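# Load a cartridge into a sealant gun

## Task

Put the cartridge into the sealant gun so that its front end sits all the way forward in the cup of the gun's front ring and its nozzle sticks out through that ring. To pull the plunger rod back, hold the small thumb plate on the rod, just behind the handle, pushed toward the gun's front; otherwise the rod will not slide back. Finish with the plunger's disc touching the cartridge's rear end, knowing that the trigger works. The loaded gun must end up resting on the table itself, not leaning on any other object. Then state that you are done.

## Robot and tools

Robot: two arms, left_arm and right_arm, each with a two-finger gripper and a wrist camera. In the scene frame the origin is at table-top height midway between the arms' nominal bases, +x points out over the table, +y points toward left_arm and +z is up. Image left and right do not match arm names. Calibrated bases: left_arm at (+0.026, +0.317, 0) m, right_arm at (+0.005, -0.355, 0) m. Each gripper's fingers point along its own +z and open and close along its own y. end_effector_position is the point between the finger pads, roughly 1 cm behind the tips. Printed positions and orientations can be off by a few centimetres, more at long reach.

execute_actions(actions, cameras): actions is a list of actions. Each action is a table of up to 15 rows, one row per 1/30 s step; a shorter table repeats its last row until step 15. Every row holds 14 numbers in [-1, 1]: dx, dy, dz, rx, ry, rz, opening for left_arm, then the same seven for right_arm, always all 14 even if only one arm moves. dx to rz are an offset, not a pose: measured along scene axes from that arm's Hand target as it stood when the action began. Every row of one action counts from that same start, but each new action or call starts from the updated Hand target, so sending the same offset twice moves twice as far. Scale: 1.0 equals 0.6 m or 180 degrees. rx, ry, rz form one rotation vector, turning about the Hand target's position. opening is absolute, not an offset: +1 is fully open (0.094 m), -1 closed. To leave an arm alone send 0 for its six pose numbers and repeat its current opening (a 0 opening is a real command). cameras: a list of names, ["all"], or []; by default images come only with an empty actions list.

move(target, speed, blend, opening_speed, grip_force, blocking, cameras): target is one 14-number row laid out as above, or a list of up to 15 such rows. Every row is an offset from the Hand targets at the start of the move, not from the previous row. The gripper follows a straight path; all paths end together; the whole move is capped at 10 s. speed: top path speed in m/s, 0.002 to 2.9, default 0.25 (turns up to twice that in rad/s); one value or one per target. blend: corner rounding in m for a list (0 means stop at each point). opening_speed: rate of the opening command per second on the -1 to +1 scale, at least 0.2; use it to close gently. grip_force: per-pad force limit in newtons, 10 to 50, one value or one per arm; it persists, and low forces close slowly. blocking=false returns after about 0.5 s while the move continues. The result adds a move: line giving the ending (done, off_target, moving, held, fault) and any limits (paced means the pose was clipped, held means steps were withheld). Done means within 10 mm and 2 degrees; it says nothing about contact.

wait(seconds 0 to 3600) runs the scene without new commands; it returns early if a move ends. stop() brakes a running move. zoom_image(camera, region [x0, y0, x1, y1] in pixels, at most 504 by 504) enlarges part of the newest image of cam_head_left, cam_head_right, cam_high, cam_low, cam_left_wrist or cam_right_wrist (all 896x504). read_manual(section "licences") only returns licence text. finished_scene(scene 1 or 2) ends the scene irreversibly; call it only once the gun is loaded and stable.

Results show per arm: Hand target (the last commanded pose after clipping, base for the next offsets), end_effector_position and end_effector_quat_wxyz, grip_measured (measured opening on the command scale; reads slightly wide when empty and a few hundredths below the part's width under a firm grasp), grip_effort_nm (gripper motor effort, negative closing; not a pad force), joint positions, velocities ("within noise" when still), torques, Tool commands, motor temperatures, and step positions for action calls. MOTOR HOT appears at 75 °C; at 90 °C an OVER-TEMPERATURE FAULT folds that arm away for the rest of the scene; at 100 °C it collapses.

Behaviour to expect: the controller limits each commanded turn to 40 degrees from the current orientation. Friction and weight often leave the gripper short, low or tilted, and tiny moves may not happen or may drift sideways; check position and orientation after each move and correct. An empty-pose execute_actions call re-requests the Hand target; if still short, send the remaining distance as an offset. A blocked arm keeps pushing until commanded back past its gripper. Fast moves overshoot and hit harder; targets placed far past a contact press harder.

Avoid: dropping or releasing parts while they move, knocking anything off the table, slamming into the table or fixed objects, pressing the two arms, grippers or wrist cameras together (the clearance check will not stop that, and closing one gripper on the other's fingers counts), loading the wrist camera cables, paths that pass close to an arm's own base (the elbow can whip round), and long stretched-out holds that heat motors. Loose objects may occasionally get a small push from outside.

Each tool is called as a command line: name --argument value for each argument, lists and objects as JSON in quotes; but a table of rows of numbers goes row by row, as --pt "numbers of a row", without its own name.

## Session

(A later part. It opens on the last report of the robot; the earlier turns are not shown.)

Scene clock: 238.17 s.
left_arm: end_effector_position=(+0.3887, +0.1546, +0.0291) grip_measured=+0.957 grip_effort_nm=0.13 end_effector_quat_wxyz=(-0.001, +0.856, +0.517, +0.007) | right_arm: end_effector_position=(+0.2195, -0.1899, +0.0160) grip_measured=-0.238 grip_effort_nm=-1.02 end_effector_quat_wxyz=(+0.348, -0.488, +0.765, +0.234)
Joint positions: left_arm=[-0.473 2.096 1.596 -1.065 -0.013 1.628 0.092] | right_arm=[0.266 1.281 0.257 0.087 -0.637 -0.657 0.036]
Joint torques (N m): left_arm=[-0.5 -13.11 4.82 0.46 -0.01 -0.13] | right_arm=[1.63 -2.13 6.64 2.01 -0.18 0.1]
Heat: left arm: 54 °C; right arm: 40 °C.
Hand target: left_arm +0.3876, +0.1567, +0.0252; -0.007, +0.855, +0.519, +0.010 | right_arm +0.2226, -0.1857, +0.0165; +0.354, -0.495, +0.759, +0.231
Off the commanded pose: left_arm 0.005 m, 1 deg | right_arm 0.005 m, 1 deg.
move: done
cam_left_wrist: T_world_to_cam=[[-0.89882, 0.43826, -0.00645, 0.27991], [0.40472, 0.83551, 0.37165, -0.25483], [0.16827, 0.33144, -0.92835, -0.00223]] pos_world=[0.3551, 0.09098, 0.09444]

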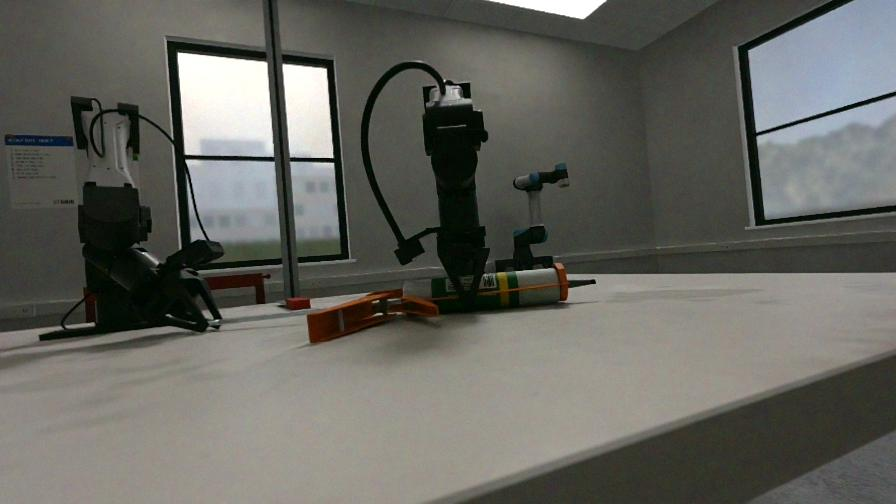

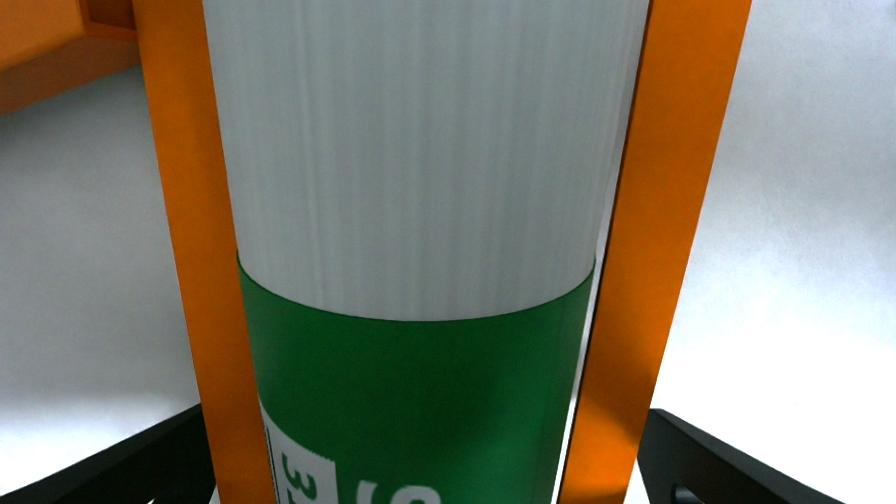

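move --pt "0 0 0 0 0 0 0.4 0 0 0 0 0 0 -0.45" --speed 0.08 --opening_speed 0.5 --cameras '["cam_low", "cam_left_wrist"]'

zoom_image --camera "cam_low" --region '[490, 240, 600, 320]'

Scene clock: 239.93 s.
left_arm: end_effector_position=(+0.3904, +0.1539, +0.0291) grip_measured=+0.695 grip_effort_nm=-1.04 end_effector_quat_wxyz=(+0.001, +0.856, +0.517, +0.009) | right_arm: end_effector_position=(+0.2196, -0.1899, +0.0160) grip_measured=-0.238 grip_effort_nm=-1.01 end_effector_quat_wxyz=(+0.348, -0.488, +0.765, +0.234)
Joint positions: left_arm=[-0.473 2.096 1.596 -1.058 -0.013 1.628 0.08] | right_arm=[0.266 1.281 0.257 0.087 -0.637 -0.657 0.036]
Joint torques (N m): left_arm=[-0.46 -13.19 4.77 0.41 -0.02 -0.12] | right_arm=[1.63 -2.15 6.58 2 -0.19 0.1]
Heat: left arm: 53 °C; right arm: 41 °C.
Hand target: left_arm +0.3876, +0.1567, +0.0252; -0.007, +0.855, +0.519, +0.010 | right_arm +0.2226, -0.1857, +0.0165; +0.354, -0.495, +0.759, +0.231
Off the commanded pose: left_arm 0.006 m, 1 deg | right_arm 0.005 m, 1 deg.
move: done
cam_left_wrist: T_world_to_cam=[[-0.89878, 0.43818, -0.01367, 0.28187], [0.40218, 0.83653, 0.37211, -0.25413], [0.17449, 0.32895, -0.92809, -0.00428]] pos_world=[0.35629, 0.09048, 0.09444]

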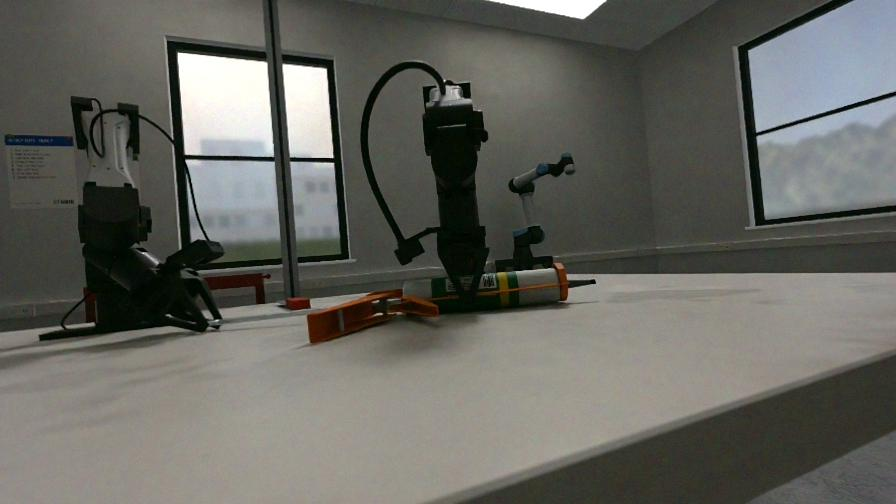

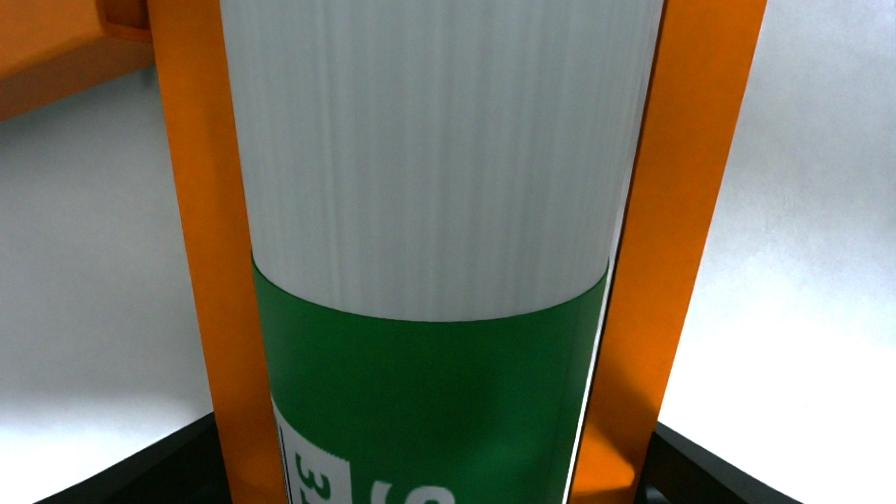

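Scaled by 4.582 from the camera's image (finer frame: 1280x720).

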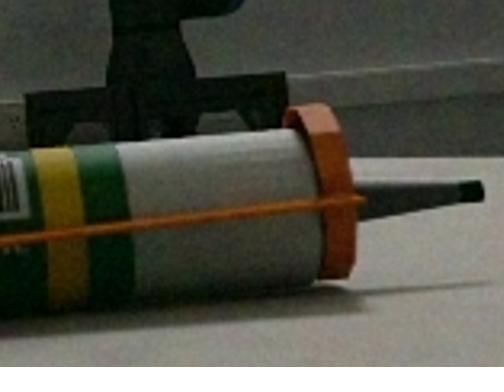

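move --pt "0 0 0 0 0 0 0.4 0.01 0.0229 0 0 0 0 -0.45" --speed 0.05 --cameras '["cam_low", "cam_left_wrist"]'

zoom_image --camera "cam_low" --region '[490, 240, 600, 320]'

zoom_image --camera "cam_low" --region '[360, 235, 460, 325]'

Scene clock: 241.10 s.
left_arm: end_effector_position=(+0.3943, +0.1628, +0.0293) grip_measured=+0.695 grip_effort_nm=-1.04 end_effector_quat_wxyz=(-0.010, +0.856, +0.516, +0.026) | right_arm: end_effector_position=(+0.2228, -0.1786, +0.0156) grip_measured=-0.238 grip_effort_nm=-1.01 end_effector_quat_wxyz=(+0.350, -0.486, +0.765, +0.237)
Joint positions: left_arm=[-0.467 2.096 1.596 -1.058 -0.054 1.636 0.08] | right_arm=[0.321 1.319 0.262 0.158 -0.609 -0.595 0.036]
Joint torques (N m): left_arm=[-1.1 -13.19 4.82 0.39 0.37 -0.22] | right_arm=[2.52 -1.47 8.25 1.98 -0.04 0.09]
Heat: left arm: 53 °C; right arm: 41 °C.
Hand target: left_arm +0.3875, +0.1566, +0.0252; -0.007, +0.855, +0.518, +0.010 | right_arm +0.2286, -0.1719, +0.0165; +0.354, -0.495, +0.759, +0.231
Off the commanded pose: left_arm 0.010 m, 2 deg | right_arm 0.009 m, 1 deg.
move: done
cam_left_wrist: T_world_to_cam=[[-0.89796, 0.4399, -0.01214, 0.28085], [0.39675, 0.8212, 0.41015, -0.25973], [0.19039, 0.36348, -0.91194, -0.02002]] pos_world=[0.35906, 0.09702, 0.09168]

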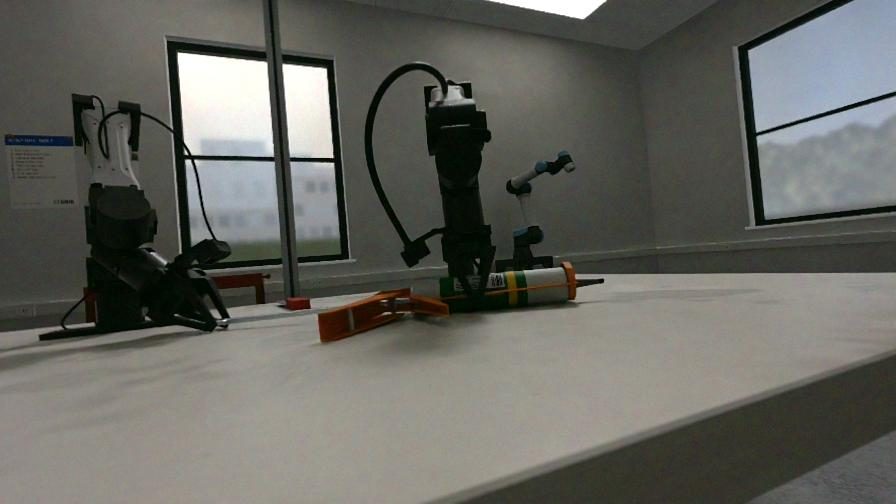

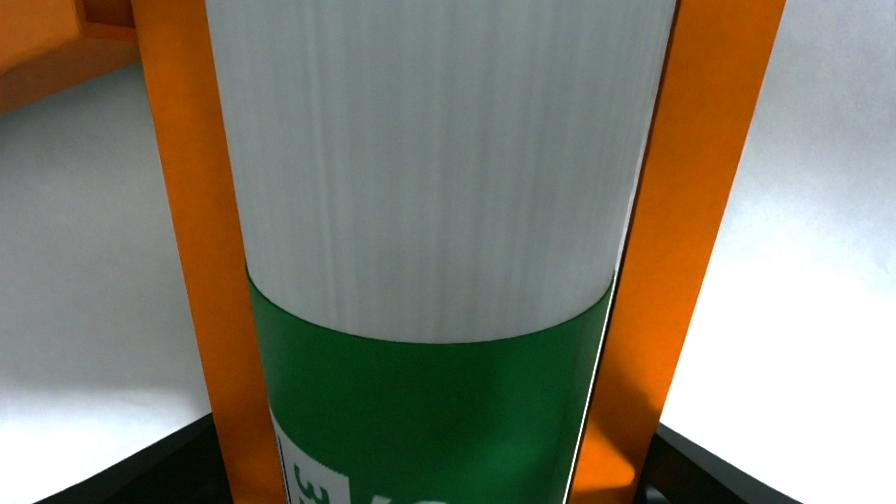

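Scaled by 4.582 from the camera's image (finer frame: 1280x720).

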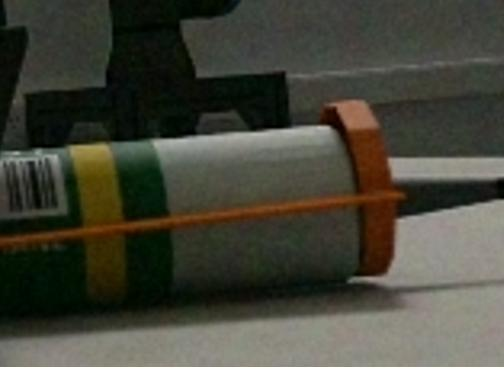

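Scaled by 5.040 from the camera's image (finer frame: 1280x720).

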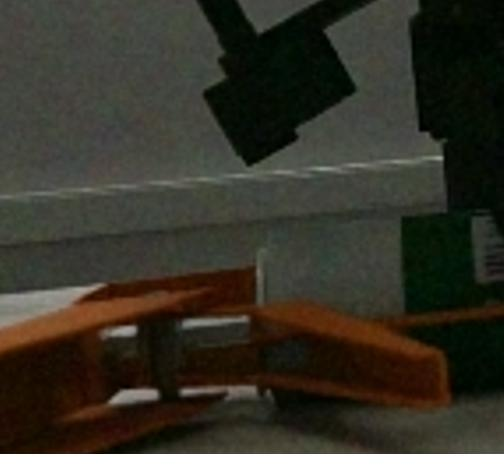

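zoom_image --camera "cam_low" --region '[550, 252, 600, 302]'

execute_actions --actions '[]' --cameras '["cam_high", "cam_head_left", "cam_head_right", "cam_low"]'

zoom_image --camera "cam_high" --region '[470, 190, 540, 250]'

Scaled by 10.080 from the camera's image (finer frame: 1280x720).

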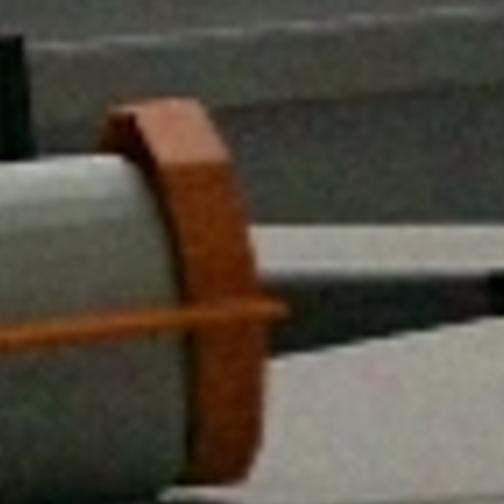

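Scene clock: 242.07 s.
left_arm: end_effector_position=(+0.3943, +0.1628, +0.0293) grip_measured=+0.695 grip_effort_nm=-1.04 end_effector_quat_wxyz=(-0.010, +0.856, +0.516, +0.026) | right_arm: end_effector_position=(+0.2229, -0.1786, +0.0156) grip_measured=-0.238 grip_effort_nm=-1.01 end_effector_quat_wxyz=(+0.351, -0.486, +0.765, +0.237)
Joint positions: left_arm=[-0.467 2.096 1.596 -1.058 -0.054 1.636 0.08] | right_arm=[0.321 1.319 0.262 0.158 -0.609 -0.595 0.036]
Joint velocities: within noise
Joint torques (N m): left_arm=[-1.09 -13.18 4.86 0.41 0.38 -0.21] | right_arm=[2.55 -1.46 8.21 1.98 -0.04 0.09]
Motor temperatures (°C): left_arm=[23 53 35 24 23 22 24] | right_arm=[24 31 34 41 23 21 27]
Heat: left arm: 53 °C; right arm: 41 °C.
Hand target: left_arm +0.3875, +0.1566, +0.0252; -0.007, +0.855, +0.518, +0.010 | right_arm +0.2286, -0.1719, +0.0166; +0.354, -0.495, +0.759, +0.231
Tool commands: left_gripper/opening=+0.4 right_gripper/opening=-0.45
Off the commanded pose: left_arm 0.010 m, 2 deg | right_arm 0.009 m, 1 deg.
Images, in order (width x height): cam_head_left 896x504, cam_head_right 896x504, cam_high 896x504, cam_low 896x504.

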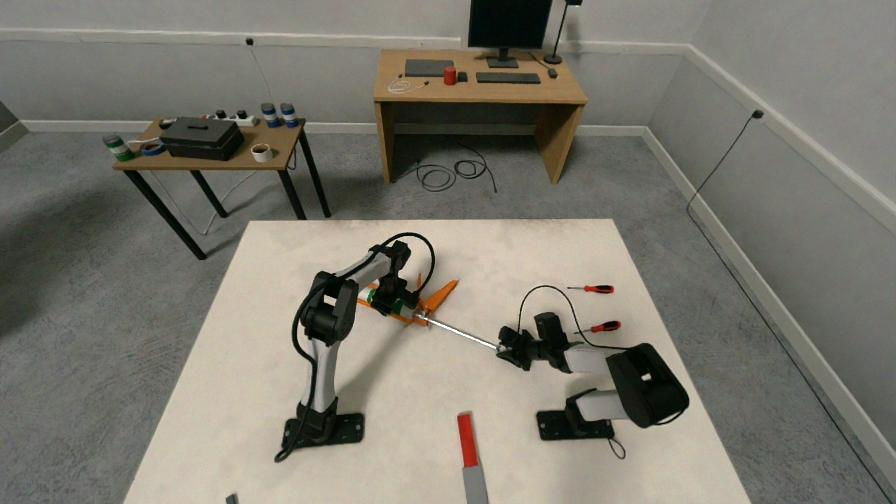

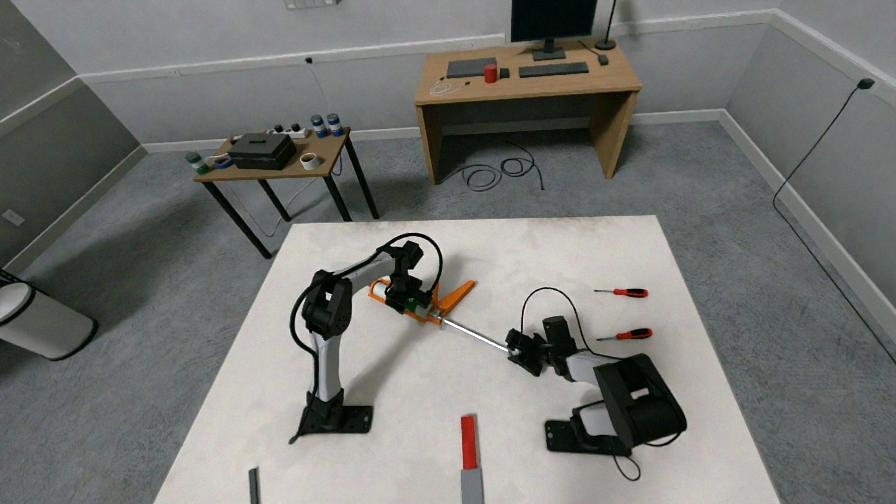

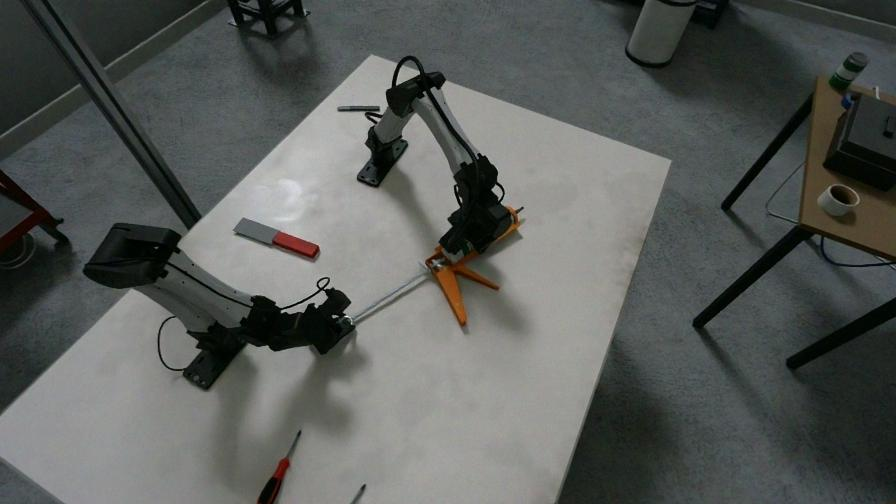

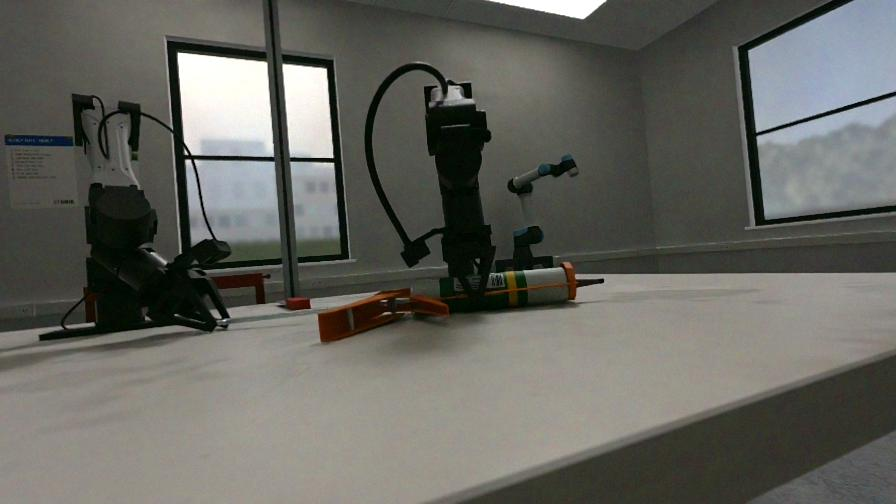

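Scaled by 7.200 from the camera's image (finer frame: 1280x720).

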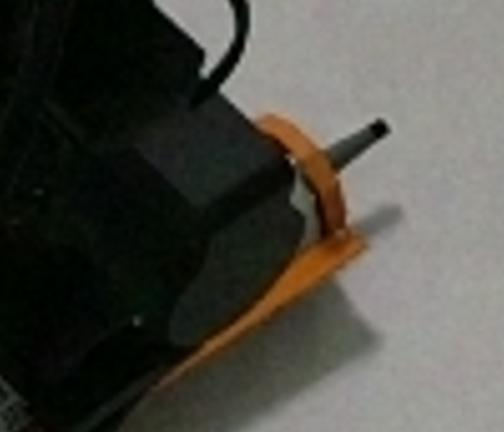

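move --pt "0.0113 0.0103 0.008 0 0 0 0.4 -0.0095 -0.0112 0.0017 0 0 0 -0.45" --pt "0.0113 0.0103 0.008 0 0 0 0.95 -0.0095 -0.0112 0.0017 0 0 0 -0.45" --pt "0.0113 0.0103 0.10 0 0 0 0.95 -0.0095 -0.0112 0.0017 0 0 0 -0.45" --speed 0.1 --cameras '["cam_low", "cam_left_wrist"]'

zoom_image --camera "cam_low" --region '[550, 252, 610, 312]'

Scene clock: 247.90 s.
left_arm: end_effector_position=(+0.3896, +0.1661, +0.0692) grip_measured=+0.947 grip_effort_nm=0.13 end_effector_quat_wxyz=(-0.028, +0.856, +0.516, +0.006) | right_arm: end_effector_position=(+0.2230, -0.1786, +0.0160) grip_measured=-0.238 grip_effort_nm=-1.02 end_effector_quat_wxyz=(+0.351, -0.487, +0.764, +0.236)
Joint positions: left_arm=[-0.459 2.096 1.757 -1.27 -0.042 1.644 0.091] | right_arm=[0.321 1.317 0.262 0.158 -0.609 -0.597 0.036]
Joint torques (N m): left_arm=[0.13 -15.87 8.62 0.13 0.26 -0.09] | right_arm=[0.27 -5.15 6.35 1.6 -0.21 -0.11]
Heat: left arm: 52 °C; right arm: 40 °C.
Hand target: left_arm +0.3943, +0.1629, +0.0852; -0.007, +0.855, +0.519, +0.010 | right_arm +0.2229, -0.1787, +0.0176; +0.354, -0.495, +0.759, +0.231
Off the commanded pose: left_arm 0.017 m, 3 deg | right_arm 0.002 m, 1 deg.
move: off_target (left_arm)
cam_left_wrist: T_world_to_cam=[[-0.8973, 0.43968, 0.03925, 0.272], [0.41784, 0.8173, 0.39678, -0.2835], [0.14238, 0.37243, -0.91707, 0.03358]] pos_world=[0.35774, 0.0996, 0.13261]

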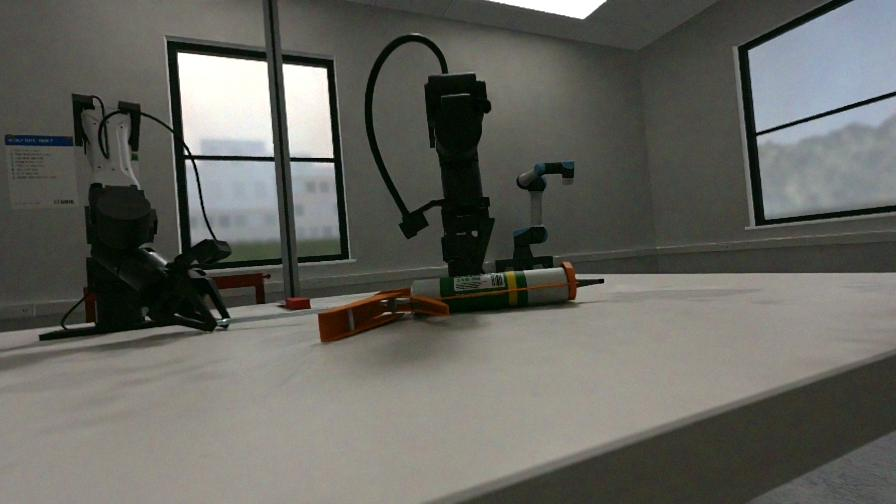

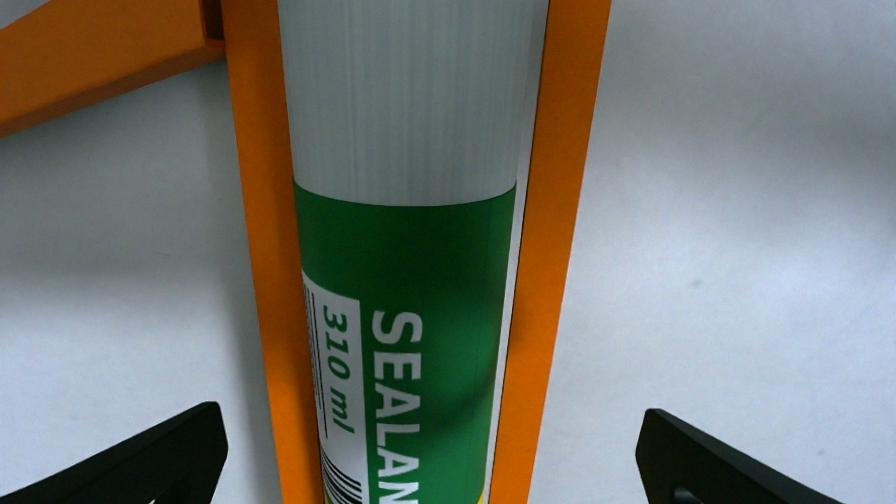

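Scaled by 8.400 from the camera's image (finer frame: 1280x720).

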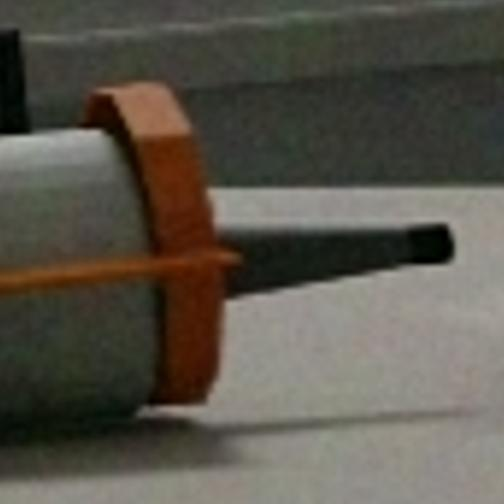

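move --pt "0.0782 0.1335 0.0163 -0.0084 0.0044 -0.0083 0.5 0 0 0.0083 0 0 0 -0.45" --speed 0.12 --cameras '["cam_low", "cam_left_wrist"]'

zoom_image --camera "cam_low" --region '[550, 252, 610, 312]'

Scene clock: 250.53 s.
left_arm: end_effector_position=(+0.4388, +0.2461, +0.0973) grip_measured=+0.503 grip_effort_nm=-0.15 end_effector_quat_wxyz=(-0.003, +0.858, +0.513, +0.008) | right_arm: end_effector_position=(+0.2217, -0.1790, +0.0185) grip_measured=-0.238 grip_effort_nm=-1.01 end_effector_quat_wxyz=(+0.352, -0.487, +0.764, +0.236)
Joint positions: left_arm=[-0.223 2.153 1.957 -1.368 -0.015 1.886 0.071] | right_arm=[0.321 1.295 0.262 0.137 -0.609 -0.597 0.036]
Joint torques (N m): left_arm=[-0.18 -11.86 8.64 0.31 0.31 0.06] | right_arm=[0.28 -5.49 7.56 1.42 -0.21 -0.11]
Heat: left arm: 52 °C; right arm: 40 °C.
Hand target: left_arm +0.4412, +0.2430, +0.0949; +0.001, +0.862, +0.507, -0.002 | right_arm +0.2229, -0.1787, +0.0226; +0.354, -0.495, +0.759, +0.231
Off the commanded pose: left_arm 0.005 m, 1 deg | right_arm 0.004 m, 1 deg.
move: done
cam_left_wrist: T_world_to_cam=[[-0.89529, 0.44546, -0.00417, 0.28171], [0.41156, 0.83068, 0.37495, -0.37904], [0.17049, 0.33397, -0.92704, 0.02065]] pos_world=[0.40469, 0.18248, 0.16244]

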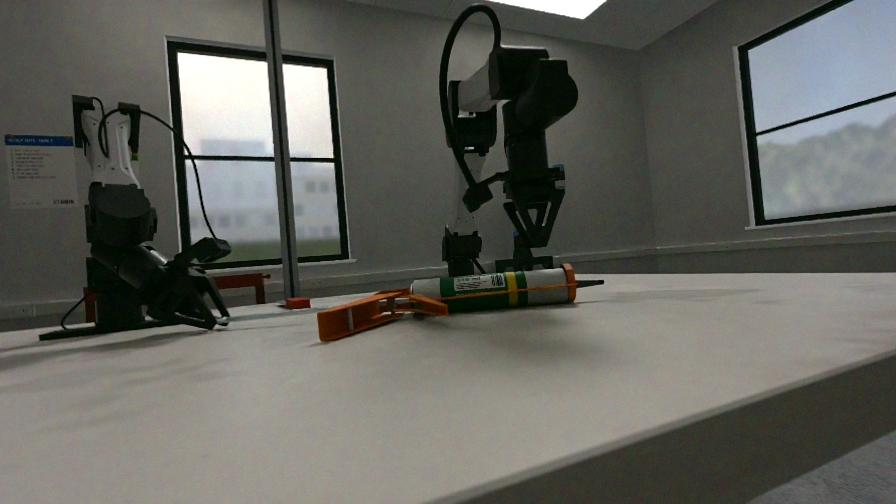

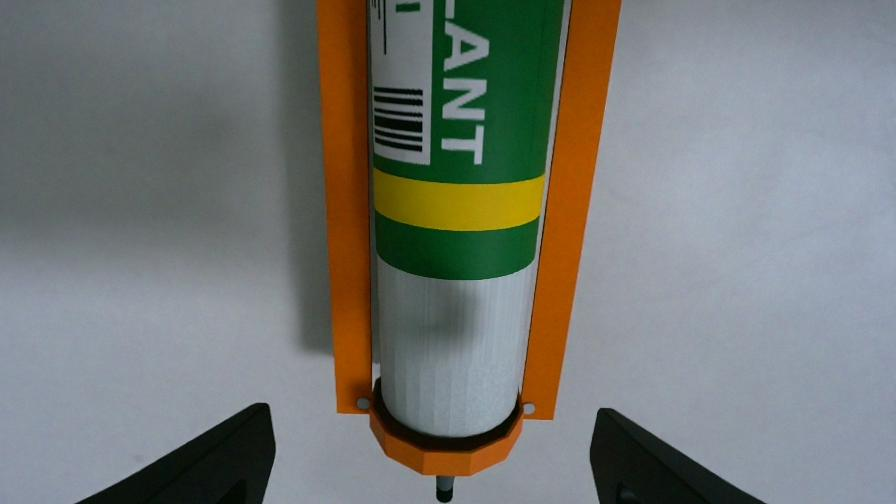

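Scaled by 8.400 from the camera's image (finer frame: 1280x720).

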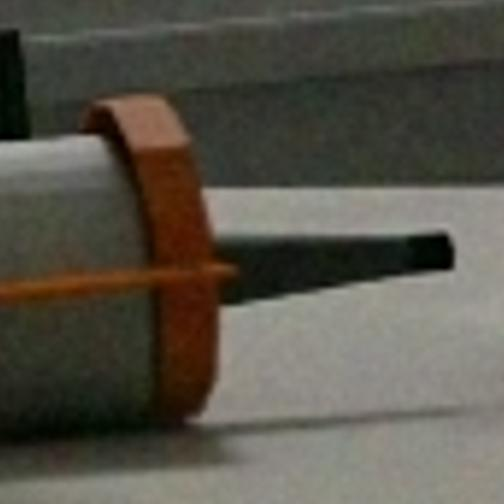

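move --pt "-0.0278 -0.0217 -0.045 0 0 0 0.4 0 0 0.0 0 0 0 -0.45" --speed 0.12 --cameras '["cam_left_wrist"]'

Scene clock: 252.37 s.
left_arm: end_effector_position=(+0.4254, +0.2345, +0.0581) grip_measured=+0.403 grip_effort_nm=-0.15 end_effector_quat_wxyz=(-0.016, +0.862, +0.506, -0.007) | right_arm: end_effector_position=(+0.2217, -0.1790, +0.0185) grip_measured=-0.238 grip_effort_nm=-1.02 end_effector_quat_wxyz=(+0.352, -0.487, +0.764, +0.236)
Joint positions: left_arm=[-0.256 2.153 1.801 -1.251 -0.013 1.87 0.066] | right_arm=[0.321 1.295 0.262 0.137 -0.609 -0.597 0.036]
Joint torques (N m): left_arm=[-0.65 -17.33 4.82 0.33 0.29 -0.09] | right_arm=[0.31 -5.5 7.57 1.42 -0.21 -0.11]
Heat: left arm: 52 °C; right arm: 40 °C.
Hand target: left_arm +0.4246, +0.2299, +0.0679; +0.001, +0.862, +0.507, -0.002 | right_arm +0.2229, -0.1787, +0.0226; +0.354, -0.495, +0.759, +0.231
Off the commanded pose: left_arm 0.011 m, 2 deg | right_arm 0.004 m, 1 deg.
move: off_target (left_arm)
cam_left_wrist: T_world_to_cam=[[-0.887, 0.46062, 0.03261, 0.26555], [0.43985, 0.82126, 0.3634, -0.35829], [0.14061, 0.33668, -0.93106, 0.00281]] pos_world=[0.39274, 0.17098, 0.12416]

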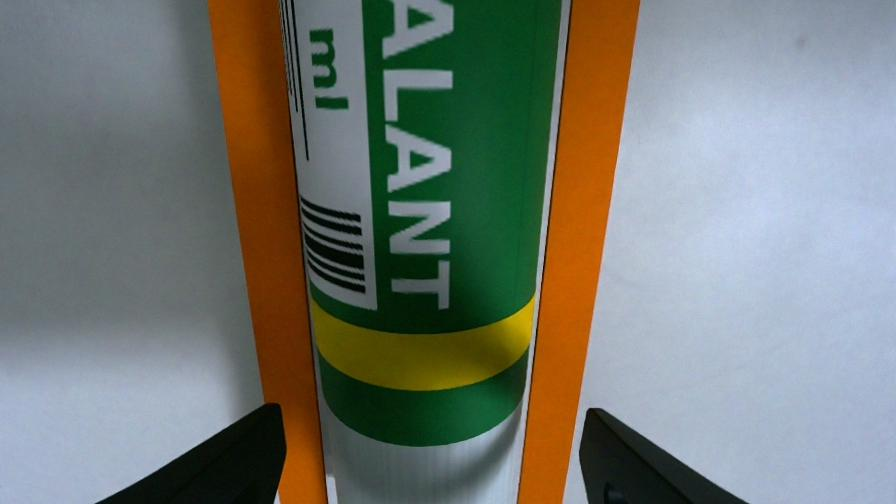

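move --pt "0.003 -0.0015 -0.0155 0 0 0 0.4 0 0 0.0 0 0 0 -0.45" --speed 0.08 --cameras '["cam_left_wrist", "cam_low"]'

zoom_image --camera "cam_low" --region '[510, 242, 610, 312]'

Scene clock: 253.57 s.
left_arm: end_effector_position=(+0.4279, +0.2339, +0.0536) grip_measured=+0.403 grip_effort_nm=-0.15 end_effector_quat_wxyz=(-0.011, +0.862, +0.507, -0.003) | right_arm: end_effector_position=(+0.2217, -0.1790, +0.0185) grip_measured=-0.238 grip_effort_nm=-1.02 end_effector_quat_wxyz=(+0.352, -0.487, +0.764, +0.236)
Joint positions: left_arm=[-0.256 2.153 1.784 -1.221 -0.013 1.869 0.066] | right_arm=[0.321 1.295 0.262 0.137 -0.609 -0.597 0.036]
Joint torques (N m): left_arm=[-0.79 -16.14 4.82 0.37 0.29 -0.12] | right_arm=[0.28 -5.5 7.57 1.41 -0.21 -0.11]
Heat: left arm: 52 °C; right arm: 40 °C.
Hand target: left_arm +0.4264, +0.2290, +0.0586; +0.001, +0.862, +0.507, -0.002 | right_arm +0.2229, -0.1787, +0.0226; +0.354, -0.495, +0.759, +0.231
Off the commanded pose: left_arm 0.007 m, 1 deg | right_arm 0.004 m, 1 deg.
move: done
cam_left_wrist: T_world_to_cam=[[-0.88802, 0.45935, 0.0205, 0.26953], [0.43411, 0.82287, 0.36666, -0.35543], [0.15156, 0.3345, -0.93013, -0.00574]] pos_world=[0.39452, 0.17059, 0.11945]
Images, in order (width x height): cam_low 896x504, cam_left_wrist 896x504.

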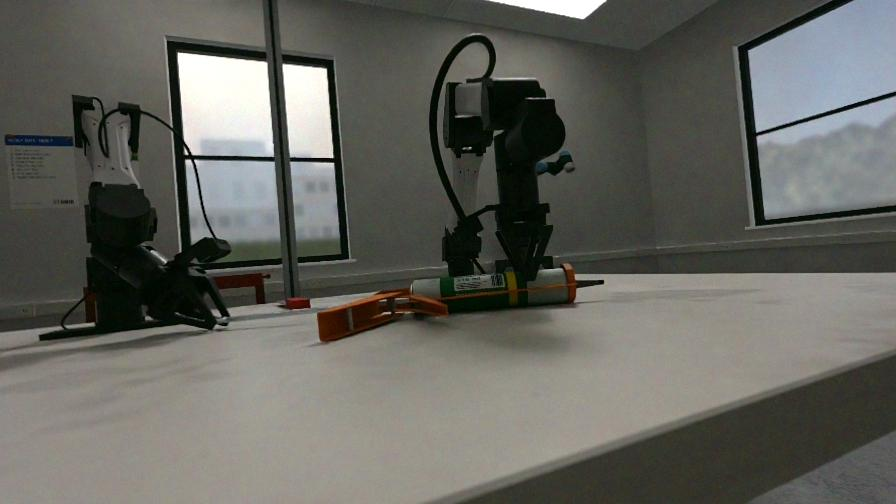

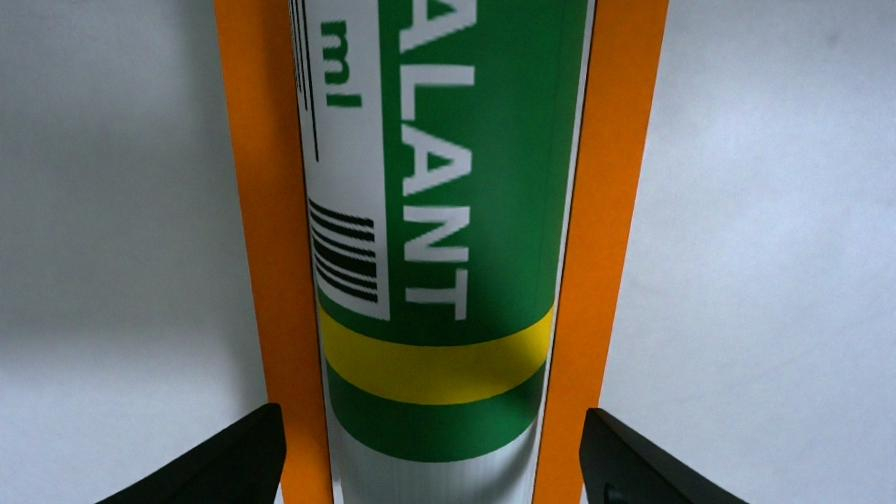

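Scaled by 5.040 from the camera's image (finer frame: 1280x720).

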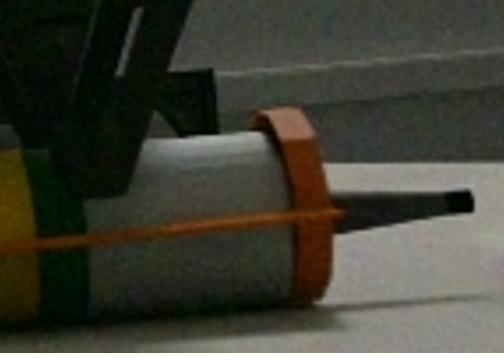

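move --pt "0 0.002 -0.013 0 0 0 0.4 0 0 0.0 0 0 0 -0.45" --speed 0.08 --cameras '["cam_low"]'

zoom_image --camera "cam_low" --region '[510, 242, 610, 312]'

Scene clock: 254.47 s.
left_arm: end_effector_position=(+0.4278, +0.2339, +0.0470) grip_measured=+0.403 grip_effort_nm=-0.15 end_effector_quat_wxyz=(-0.010, +0.862, +0.507, -0.001) | right_arm: end_effector_position=(+0.2217, -0.1790, +0.0185) grip_measured=-0.238 grip_effort_nm=-1.02 end_effector_quat_wxyz=(+0.352, -0.487, +0.764, +0.236)
Joint positions: left_arm=[-0.256 2.153 1.757 -1.191 -0.013 1.869 0.066] | right_arm=[0.321 1.295 0.262 0.137 -0.609 -0.597 0.036]
Joint torques (N m): left_arm=[-0.53 -15.79 4.93 0.4 0.29 -0.11] | right_arm=[0.29 -5.49 7.6 1.42 -0.21 -0.11]
Heat: left arm: 52 °C; right arm: 40 °C.
Hand target: left_arm +0.4264, +0.2301, +0.0508; +0.001, +0.862, +0.507, -0.002 | right_arm +0.2229, -0.1787, +0.0226; +0.354, -0.495, +0.759, +0.231
Off the commanded pose: left_arm 0.006 m, 1 deg | right_arm 0.004 m, 1 deg.
move: done

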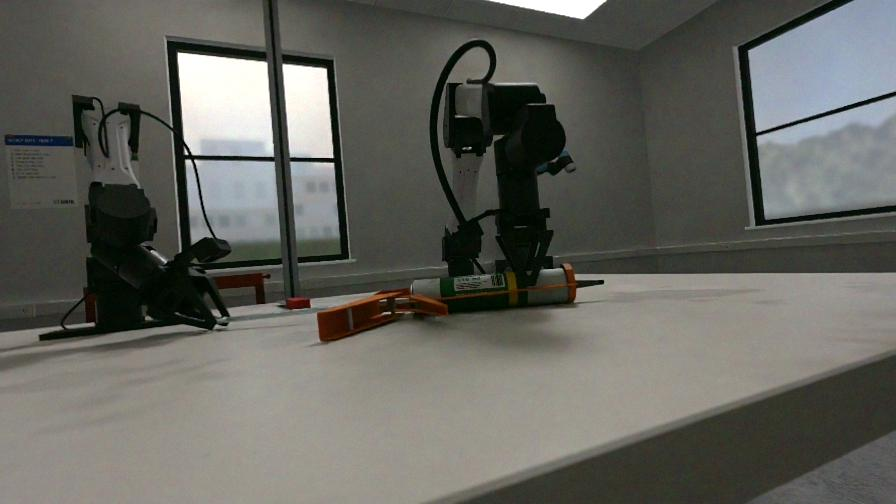

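Scaled by 5.040 from the camera's image (finer frame: 1280x720).

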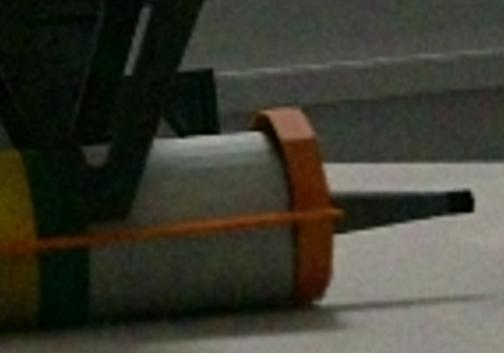

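move --pt "0 0 -0.006 0 0 0 0.4 0 0 0.0 0 0 0 -0.45" --speed 0.08

move --pt "0 0 0 0 0 0 -0.05 0 0 0.0 0 0 0 -0.45" --speed 0.08 --opening_speed 0.5 --grip_force '[35, 50]' --cameras '["cam_left_wrist", "cam_low"]'

zoom_image --camera "cam_low" --region '[510, 242, 610, 312]'

Scene clock: 255.43 s.
left_arm: end_effector_position=(+0.4279, +0.2339, +0.0444) grip_measured=+0.403 grip_effort_nm=-0.15 end_effector_quat_wxyz=(-0.010, +0.862, +0.507, -0.001) | right_arm: end_effector_position=(+0.2217, -0.1790, +0.0185) grip_measured=-0.238 grip_effort_nm=-1.02 end_effector_quat_wxyz=(+0.352, -0.487, +0.764, +0.236)
Joint positions: left_arm=[-0.256 2.153 1.747 -1.178 -0.013 1.869 0.066] | right_arm=[0.321 1.295 0.262 0.137 -0.609 -0.597 0.036]
Joint torques (N m): left_arm=[-0.54 -15.71 4.79 0.37 0.29 -0.1] | right_arm=[0.28 -5.5 7.6 1.42 -0.21 -0.11]
Heat: left arm: 52 °C; right arm: 40 °C.
Hand target: left_arm +0.4264, +0.2301, +0.0473; +0.001, +0.862, +0.507, -0.002 | right_arm +0.2229, -0.1787, +0.0226; +0.354, -0.495, +0.759, +0.231
Off the commanded pose: left_arm 0.005 m, 1 deg | right_arm 0.004 m, 1 deg.
move: done

Scene clock: 256.77 s.
left_arm: end_effector_position=(+0.4281, +0.2339, +0.0444) grip_measured=-0.003 grip_effort_nm=-0.72 end_effector_quat_wxyz=(-0.009, +0.862, +0.507, +0.000) | right_arm: end_effector_position=(+0.2216, -0.1791, +0.0185) grip_measured=-0.238 grip_effort_nm=-1.02 end_effector_quat_wxyz=(+0.352, -0.487, +0.764, +0.236)
Joint positions: left_arm=[-0.256 2.153 1.747 -1.178 -0.013 1.869 0.047] | right_arm=[0.321 1.295 0.262 0.137 -0.609 -0.597 0.036]
Joint torques (N m): left_arm=[-0.53 -15.51 4.86 0.39 0.29 -0.11] | right_arm=[0.28 -5.49 7.58 1.43 -0.21 -0.11]
Heat: left arm: 52 °C; right arm: 40 °C.
Hand target: left_arm +0.4265, +0.2301, +0.0473; +0.001, +0.862, +0.507, -0.002 | right_arm +0.2229, -0.1787, +0.0225; +0.354, -0.495, +0.759, +0.231
Off the commanded pose: left_arm 0.005 m, 1 deg | right_arm 0.004 m, 1 deg.
grip_force (N): 35, 50
move: done
cam_left_wrist: T_world_to_cam=[[-0.88815, 0.45933, 0.01452, 0.27025], [0.43184, 0.82337, 0.3682, -0.35126], [0.15717, 0.33329, -0.92963, -0.01652]] pos_world=[0.39431, 0.17059, 0.11005]
Images, in order (width x height): cam_low 896x504, cam_left_wrist 896x504.

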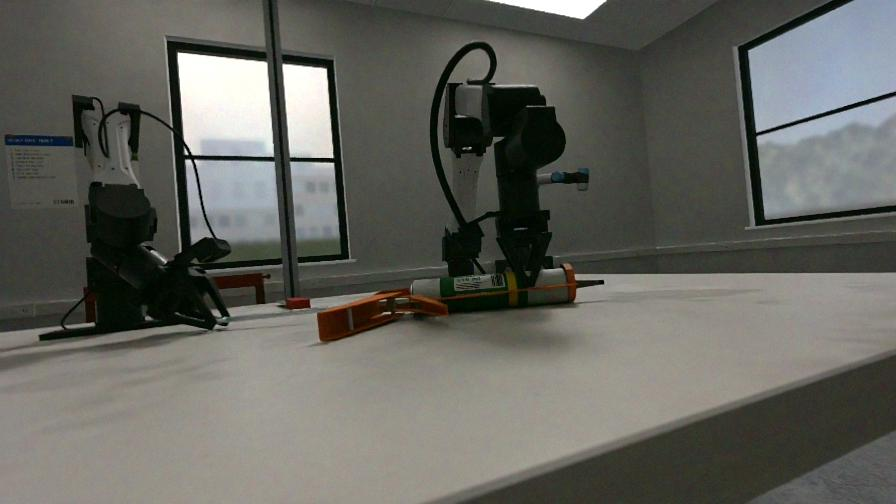

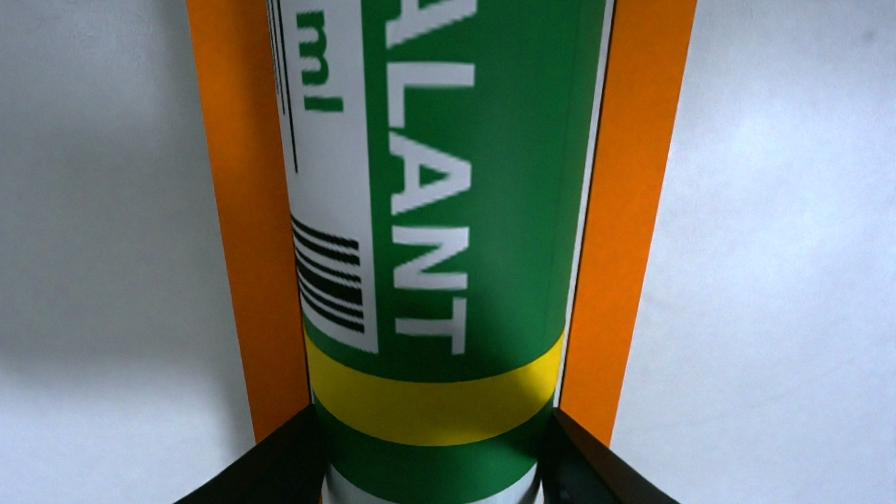

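Scaled by 5.040 from the camera's image (finer frame: 1280x720).

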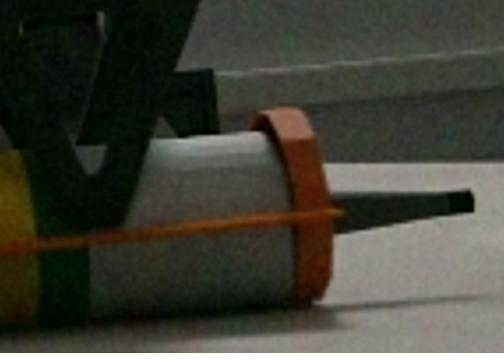

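move --pt "0 0 0.02 0 0 0 -0.05 0 0 0.0 0 0 0 -0.45" --speed 0.08 --cameras '["cam_left_wrist", "cam_low"]'

zoom_image --camera "cam_low" --region '[510, 242, 610, 312]'

Scene clock: 262.57 s.
left_arm: end_effector_position=(+0.4273, +0.2340, +0.0444) grip_measured=-0.005 grip_effort_nm=-0.76 end_effector_quat_wxyz=(-0.010, +0.862, +0.507, -0.001) | right_arm: end_effector_position=(+0.2216, -0.1791, +0.0185) grip_measured=-0.238 grip_effort_nm=-1.01 end_effector_quat_wxyz=(+0.352, -0.487, +0.764, +0.236)
Joint positions: left_arm=[-0.256 2.153 1.747 -1.181 -0.013 1.869 0.047] | right_arm=[0.321 1.295 0.262 0.137 -0.609 -0.597 0.036]
Joint torques (N m): left_arm=[-0.55 -16.43 7.95 -0.06 0.28 -0.11] | right_arm=[0.29 -5.52 7.57 1.42 -0.21 -0.11]
Heat: left arm: 52 °C; right arm: 39 °C.
Hand target: left_arm +0.4264, +0.2301, +0.0593; +0.001, +0.862, +0.507, -0.002 | right_arm +0.2229, -0.1787, +0.0225; +0.354, -0.495, +0.759, +0.231
Off the commanded pose: left_arm 0.015 m, 1 deg | right_arm 0.004 m, 1 deg.
grip_force (N): 35, 50
move: off_target (left_arm)
cam_left_wrist: T_world_to_cam=[[-0.88808, 0.45935, 0.01752, 0.26926], [0.433, 0.82311, 0.36743, -0.35152], [0.15436, 0.3339, -0.92988, -0.01537]] pos_world=[0.39371, 0.17079, 0.11015]
Images, in order (width x height): cam_low 896x504, cam_left_wrist 896x504.

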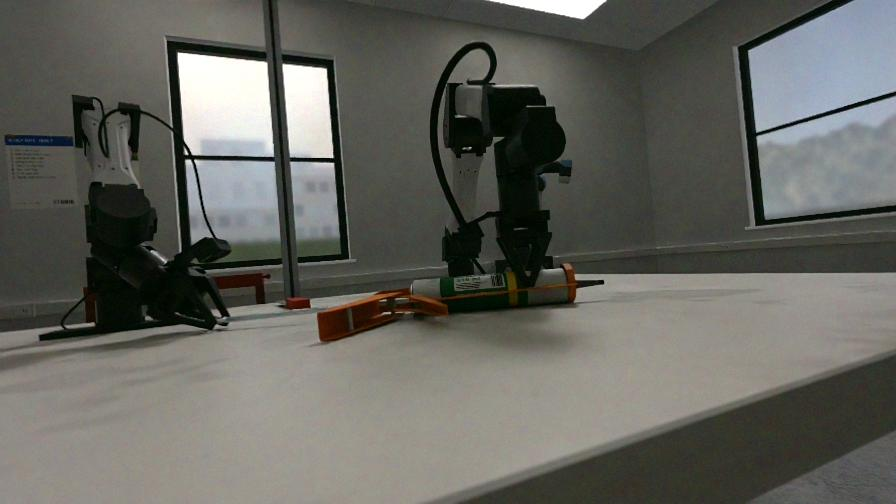

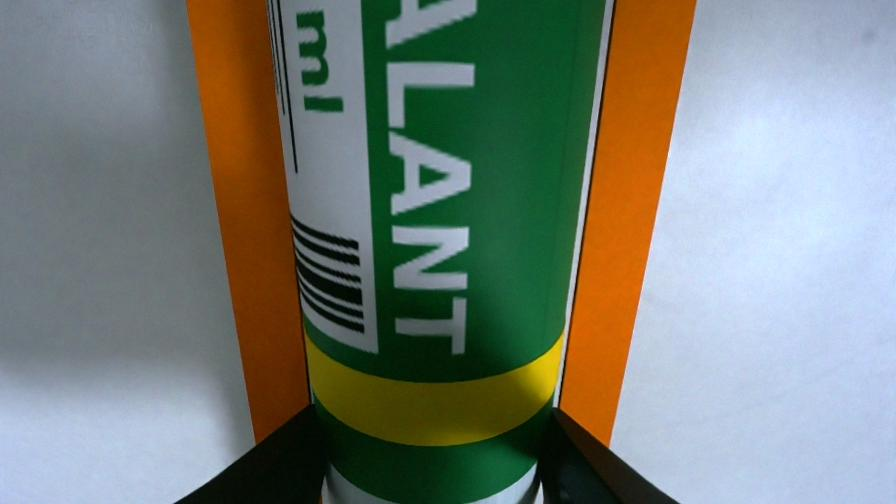

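Scaled by 5.040 from the camera's image (finer frame: 1280x720).

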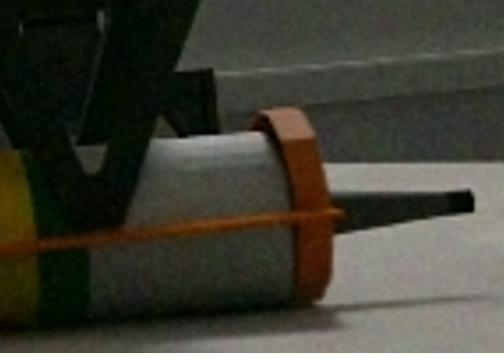

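move --pt "0 0 0.014 0 0 0 -0.05 0 0 0.0 0 0 0 -0.45" --speed 0.08 --cameras '["cam_low"]'

zoom_image --camera "cam_low" --region '[510, 242, 610, 312]'

Scene clock: 263.37 s.
left_arm: end_effector_position=(+0.4239, +0.2345, +0.0472) grip_measured=-0.005 grip_effort_nm=-0.76 end_effector_quat_wxyz=(-0.015, +0.862, +0.507, -0.008) | right_arm: end_effector_position=(+0.2207, -0.1795, +0.0175) grip_measured=-0.238 grip_effort_nm=-1.02 end_effector_quat_wxyz=(+0.349, -0.486, +0.765, +0.237)
Joint positions: left_arm=[-0.256 2.153 1.758 -1.207 -0.012 1.868 0.047] | right_arm=[0.321 1.295 0.262 0.13 -0.608 -0.597 0.036]
Joint torques (N m): left_arm=[-0.53 -16.94 9.25 -0.12 0.27 -0.09] | right_arm=[0.29 -5.53 7.57 1.49 -0.23 -0.11]
Heat: left arm: 52 °C; right arm: 39 °C.
Hand target: left_arm +0.4265, +0.2302, +0.0676; +0.001, +0.862, +0.507, -0.002 | right_arm +0.2229, -0.1786, +0.0226; +0.354, -0.495, +0.759, +0.231
Off the commanded pose: left_arm 0.021 m, 2 deg | right_arm 0.006 m, 2 deg.
grip_force (N): 35, 50
move: off_target (left_arm)

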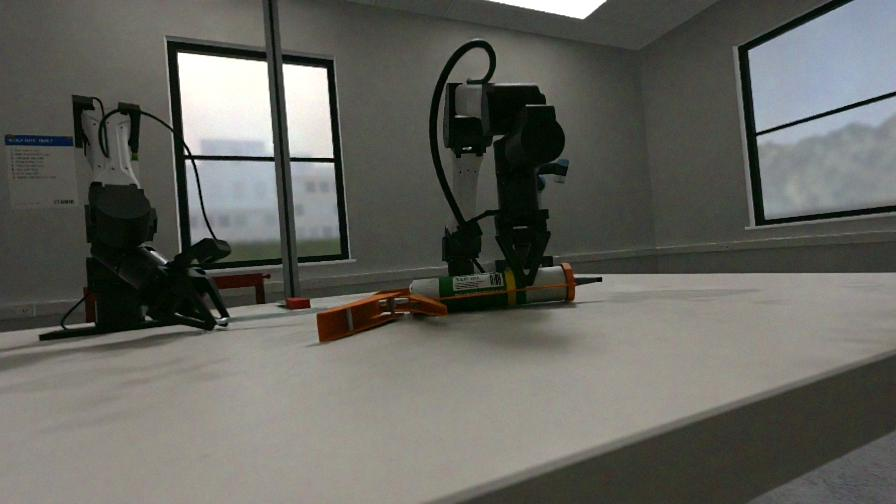

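Scaled by 5.040 from the camera's image (finer frame: 1280x720).

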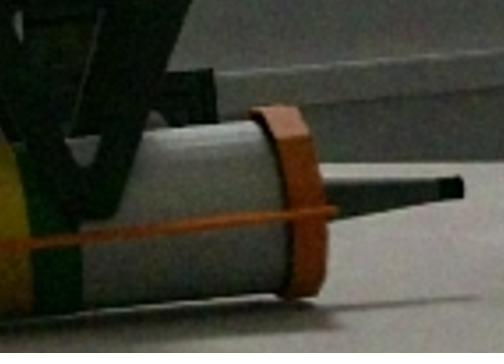

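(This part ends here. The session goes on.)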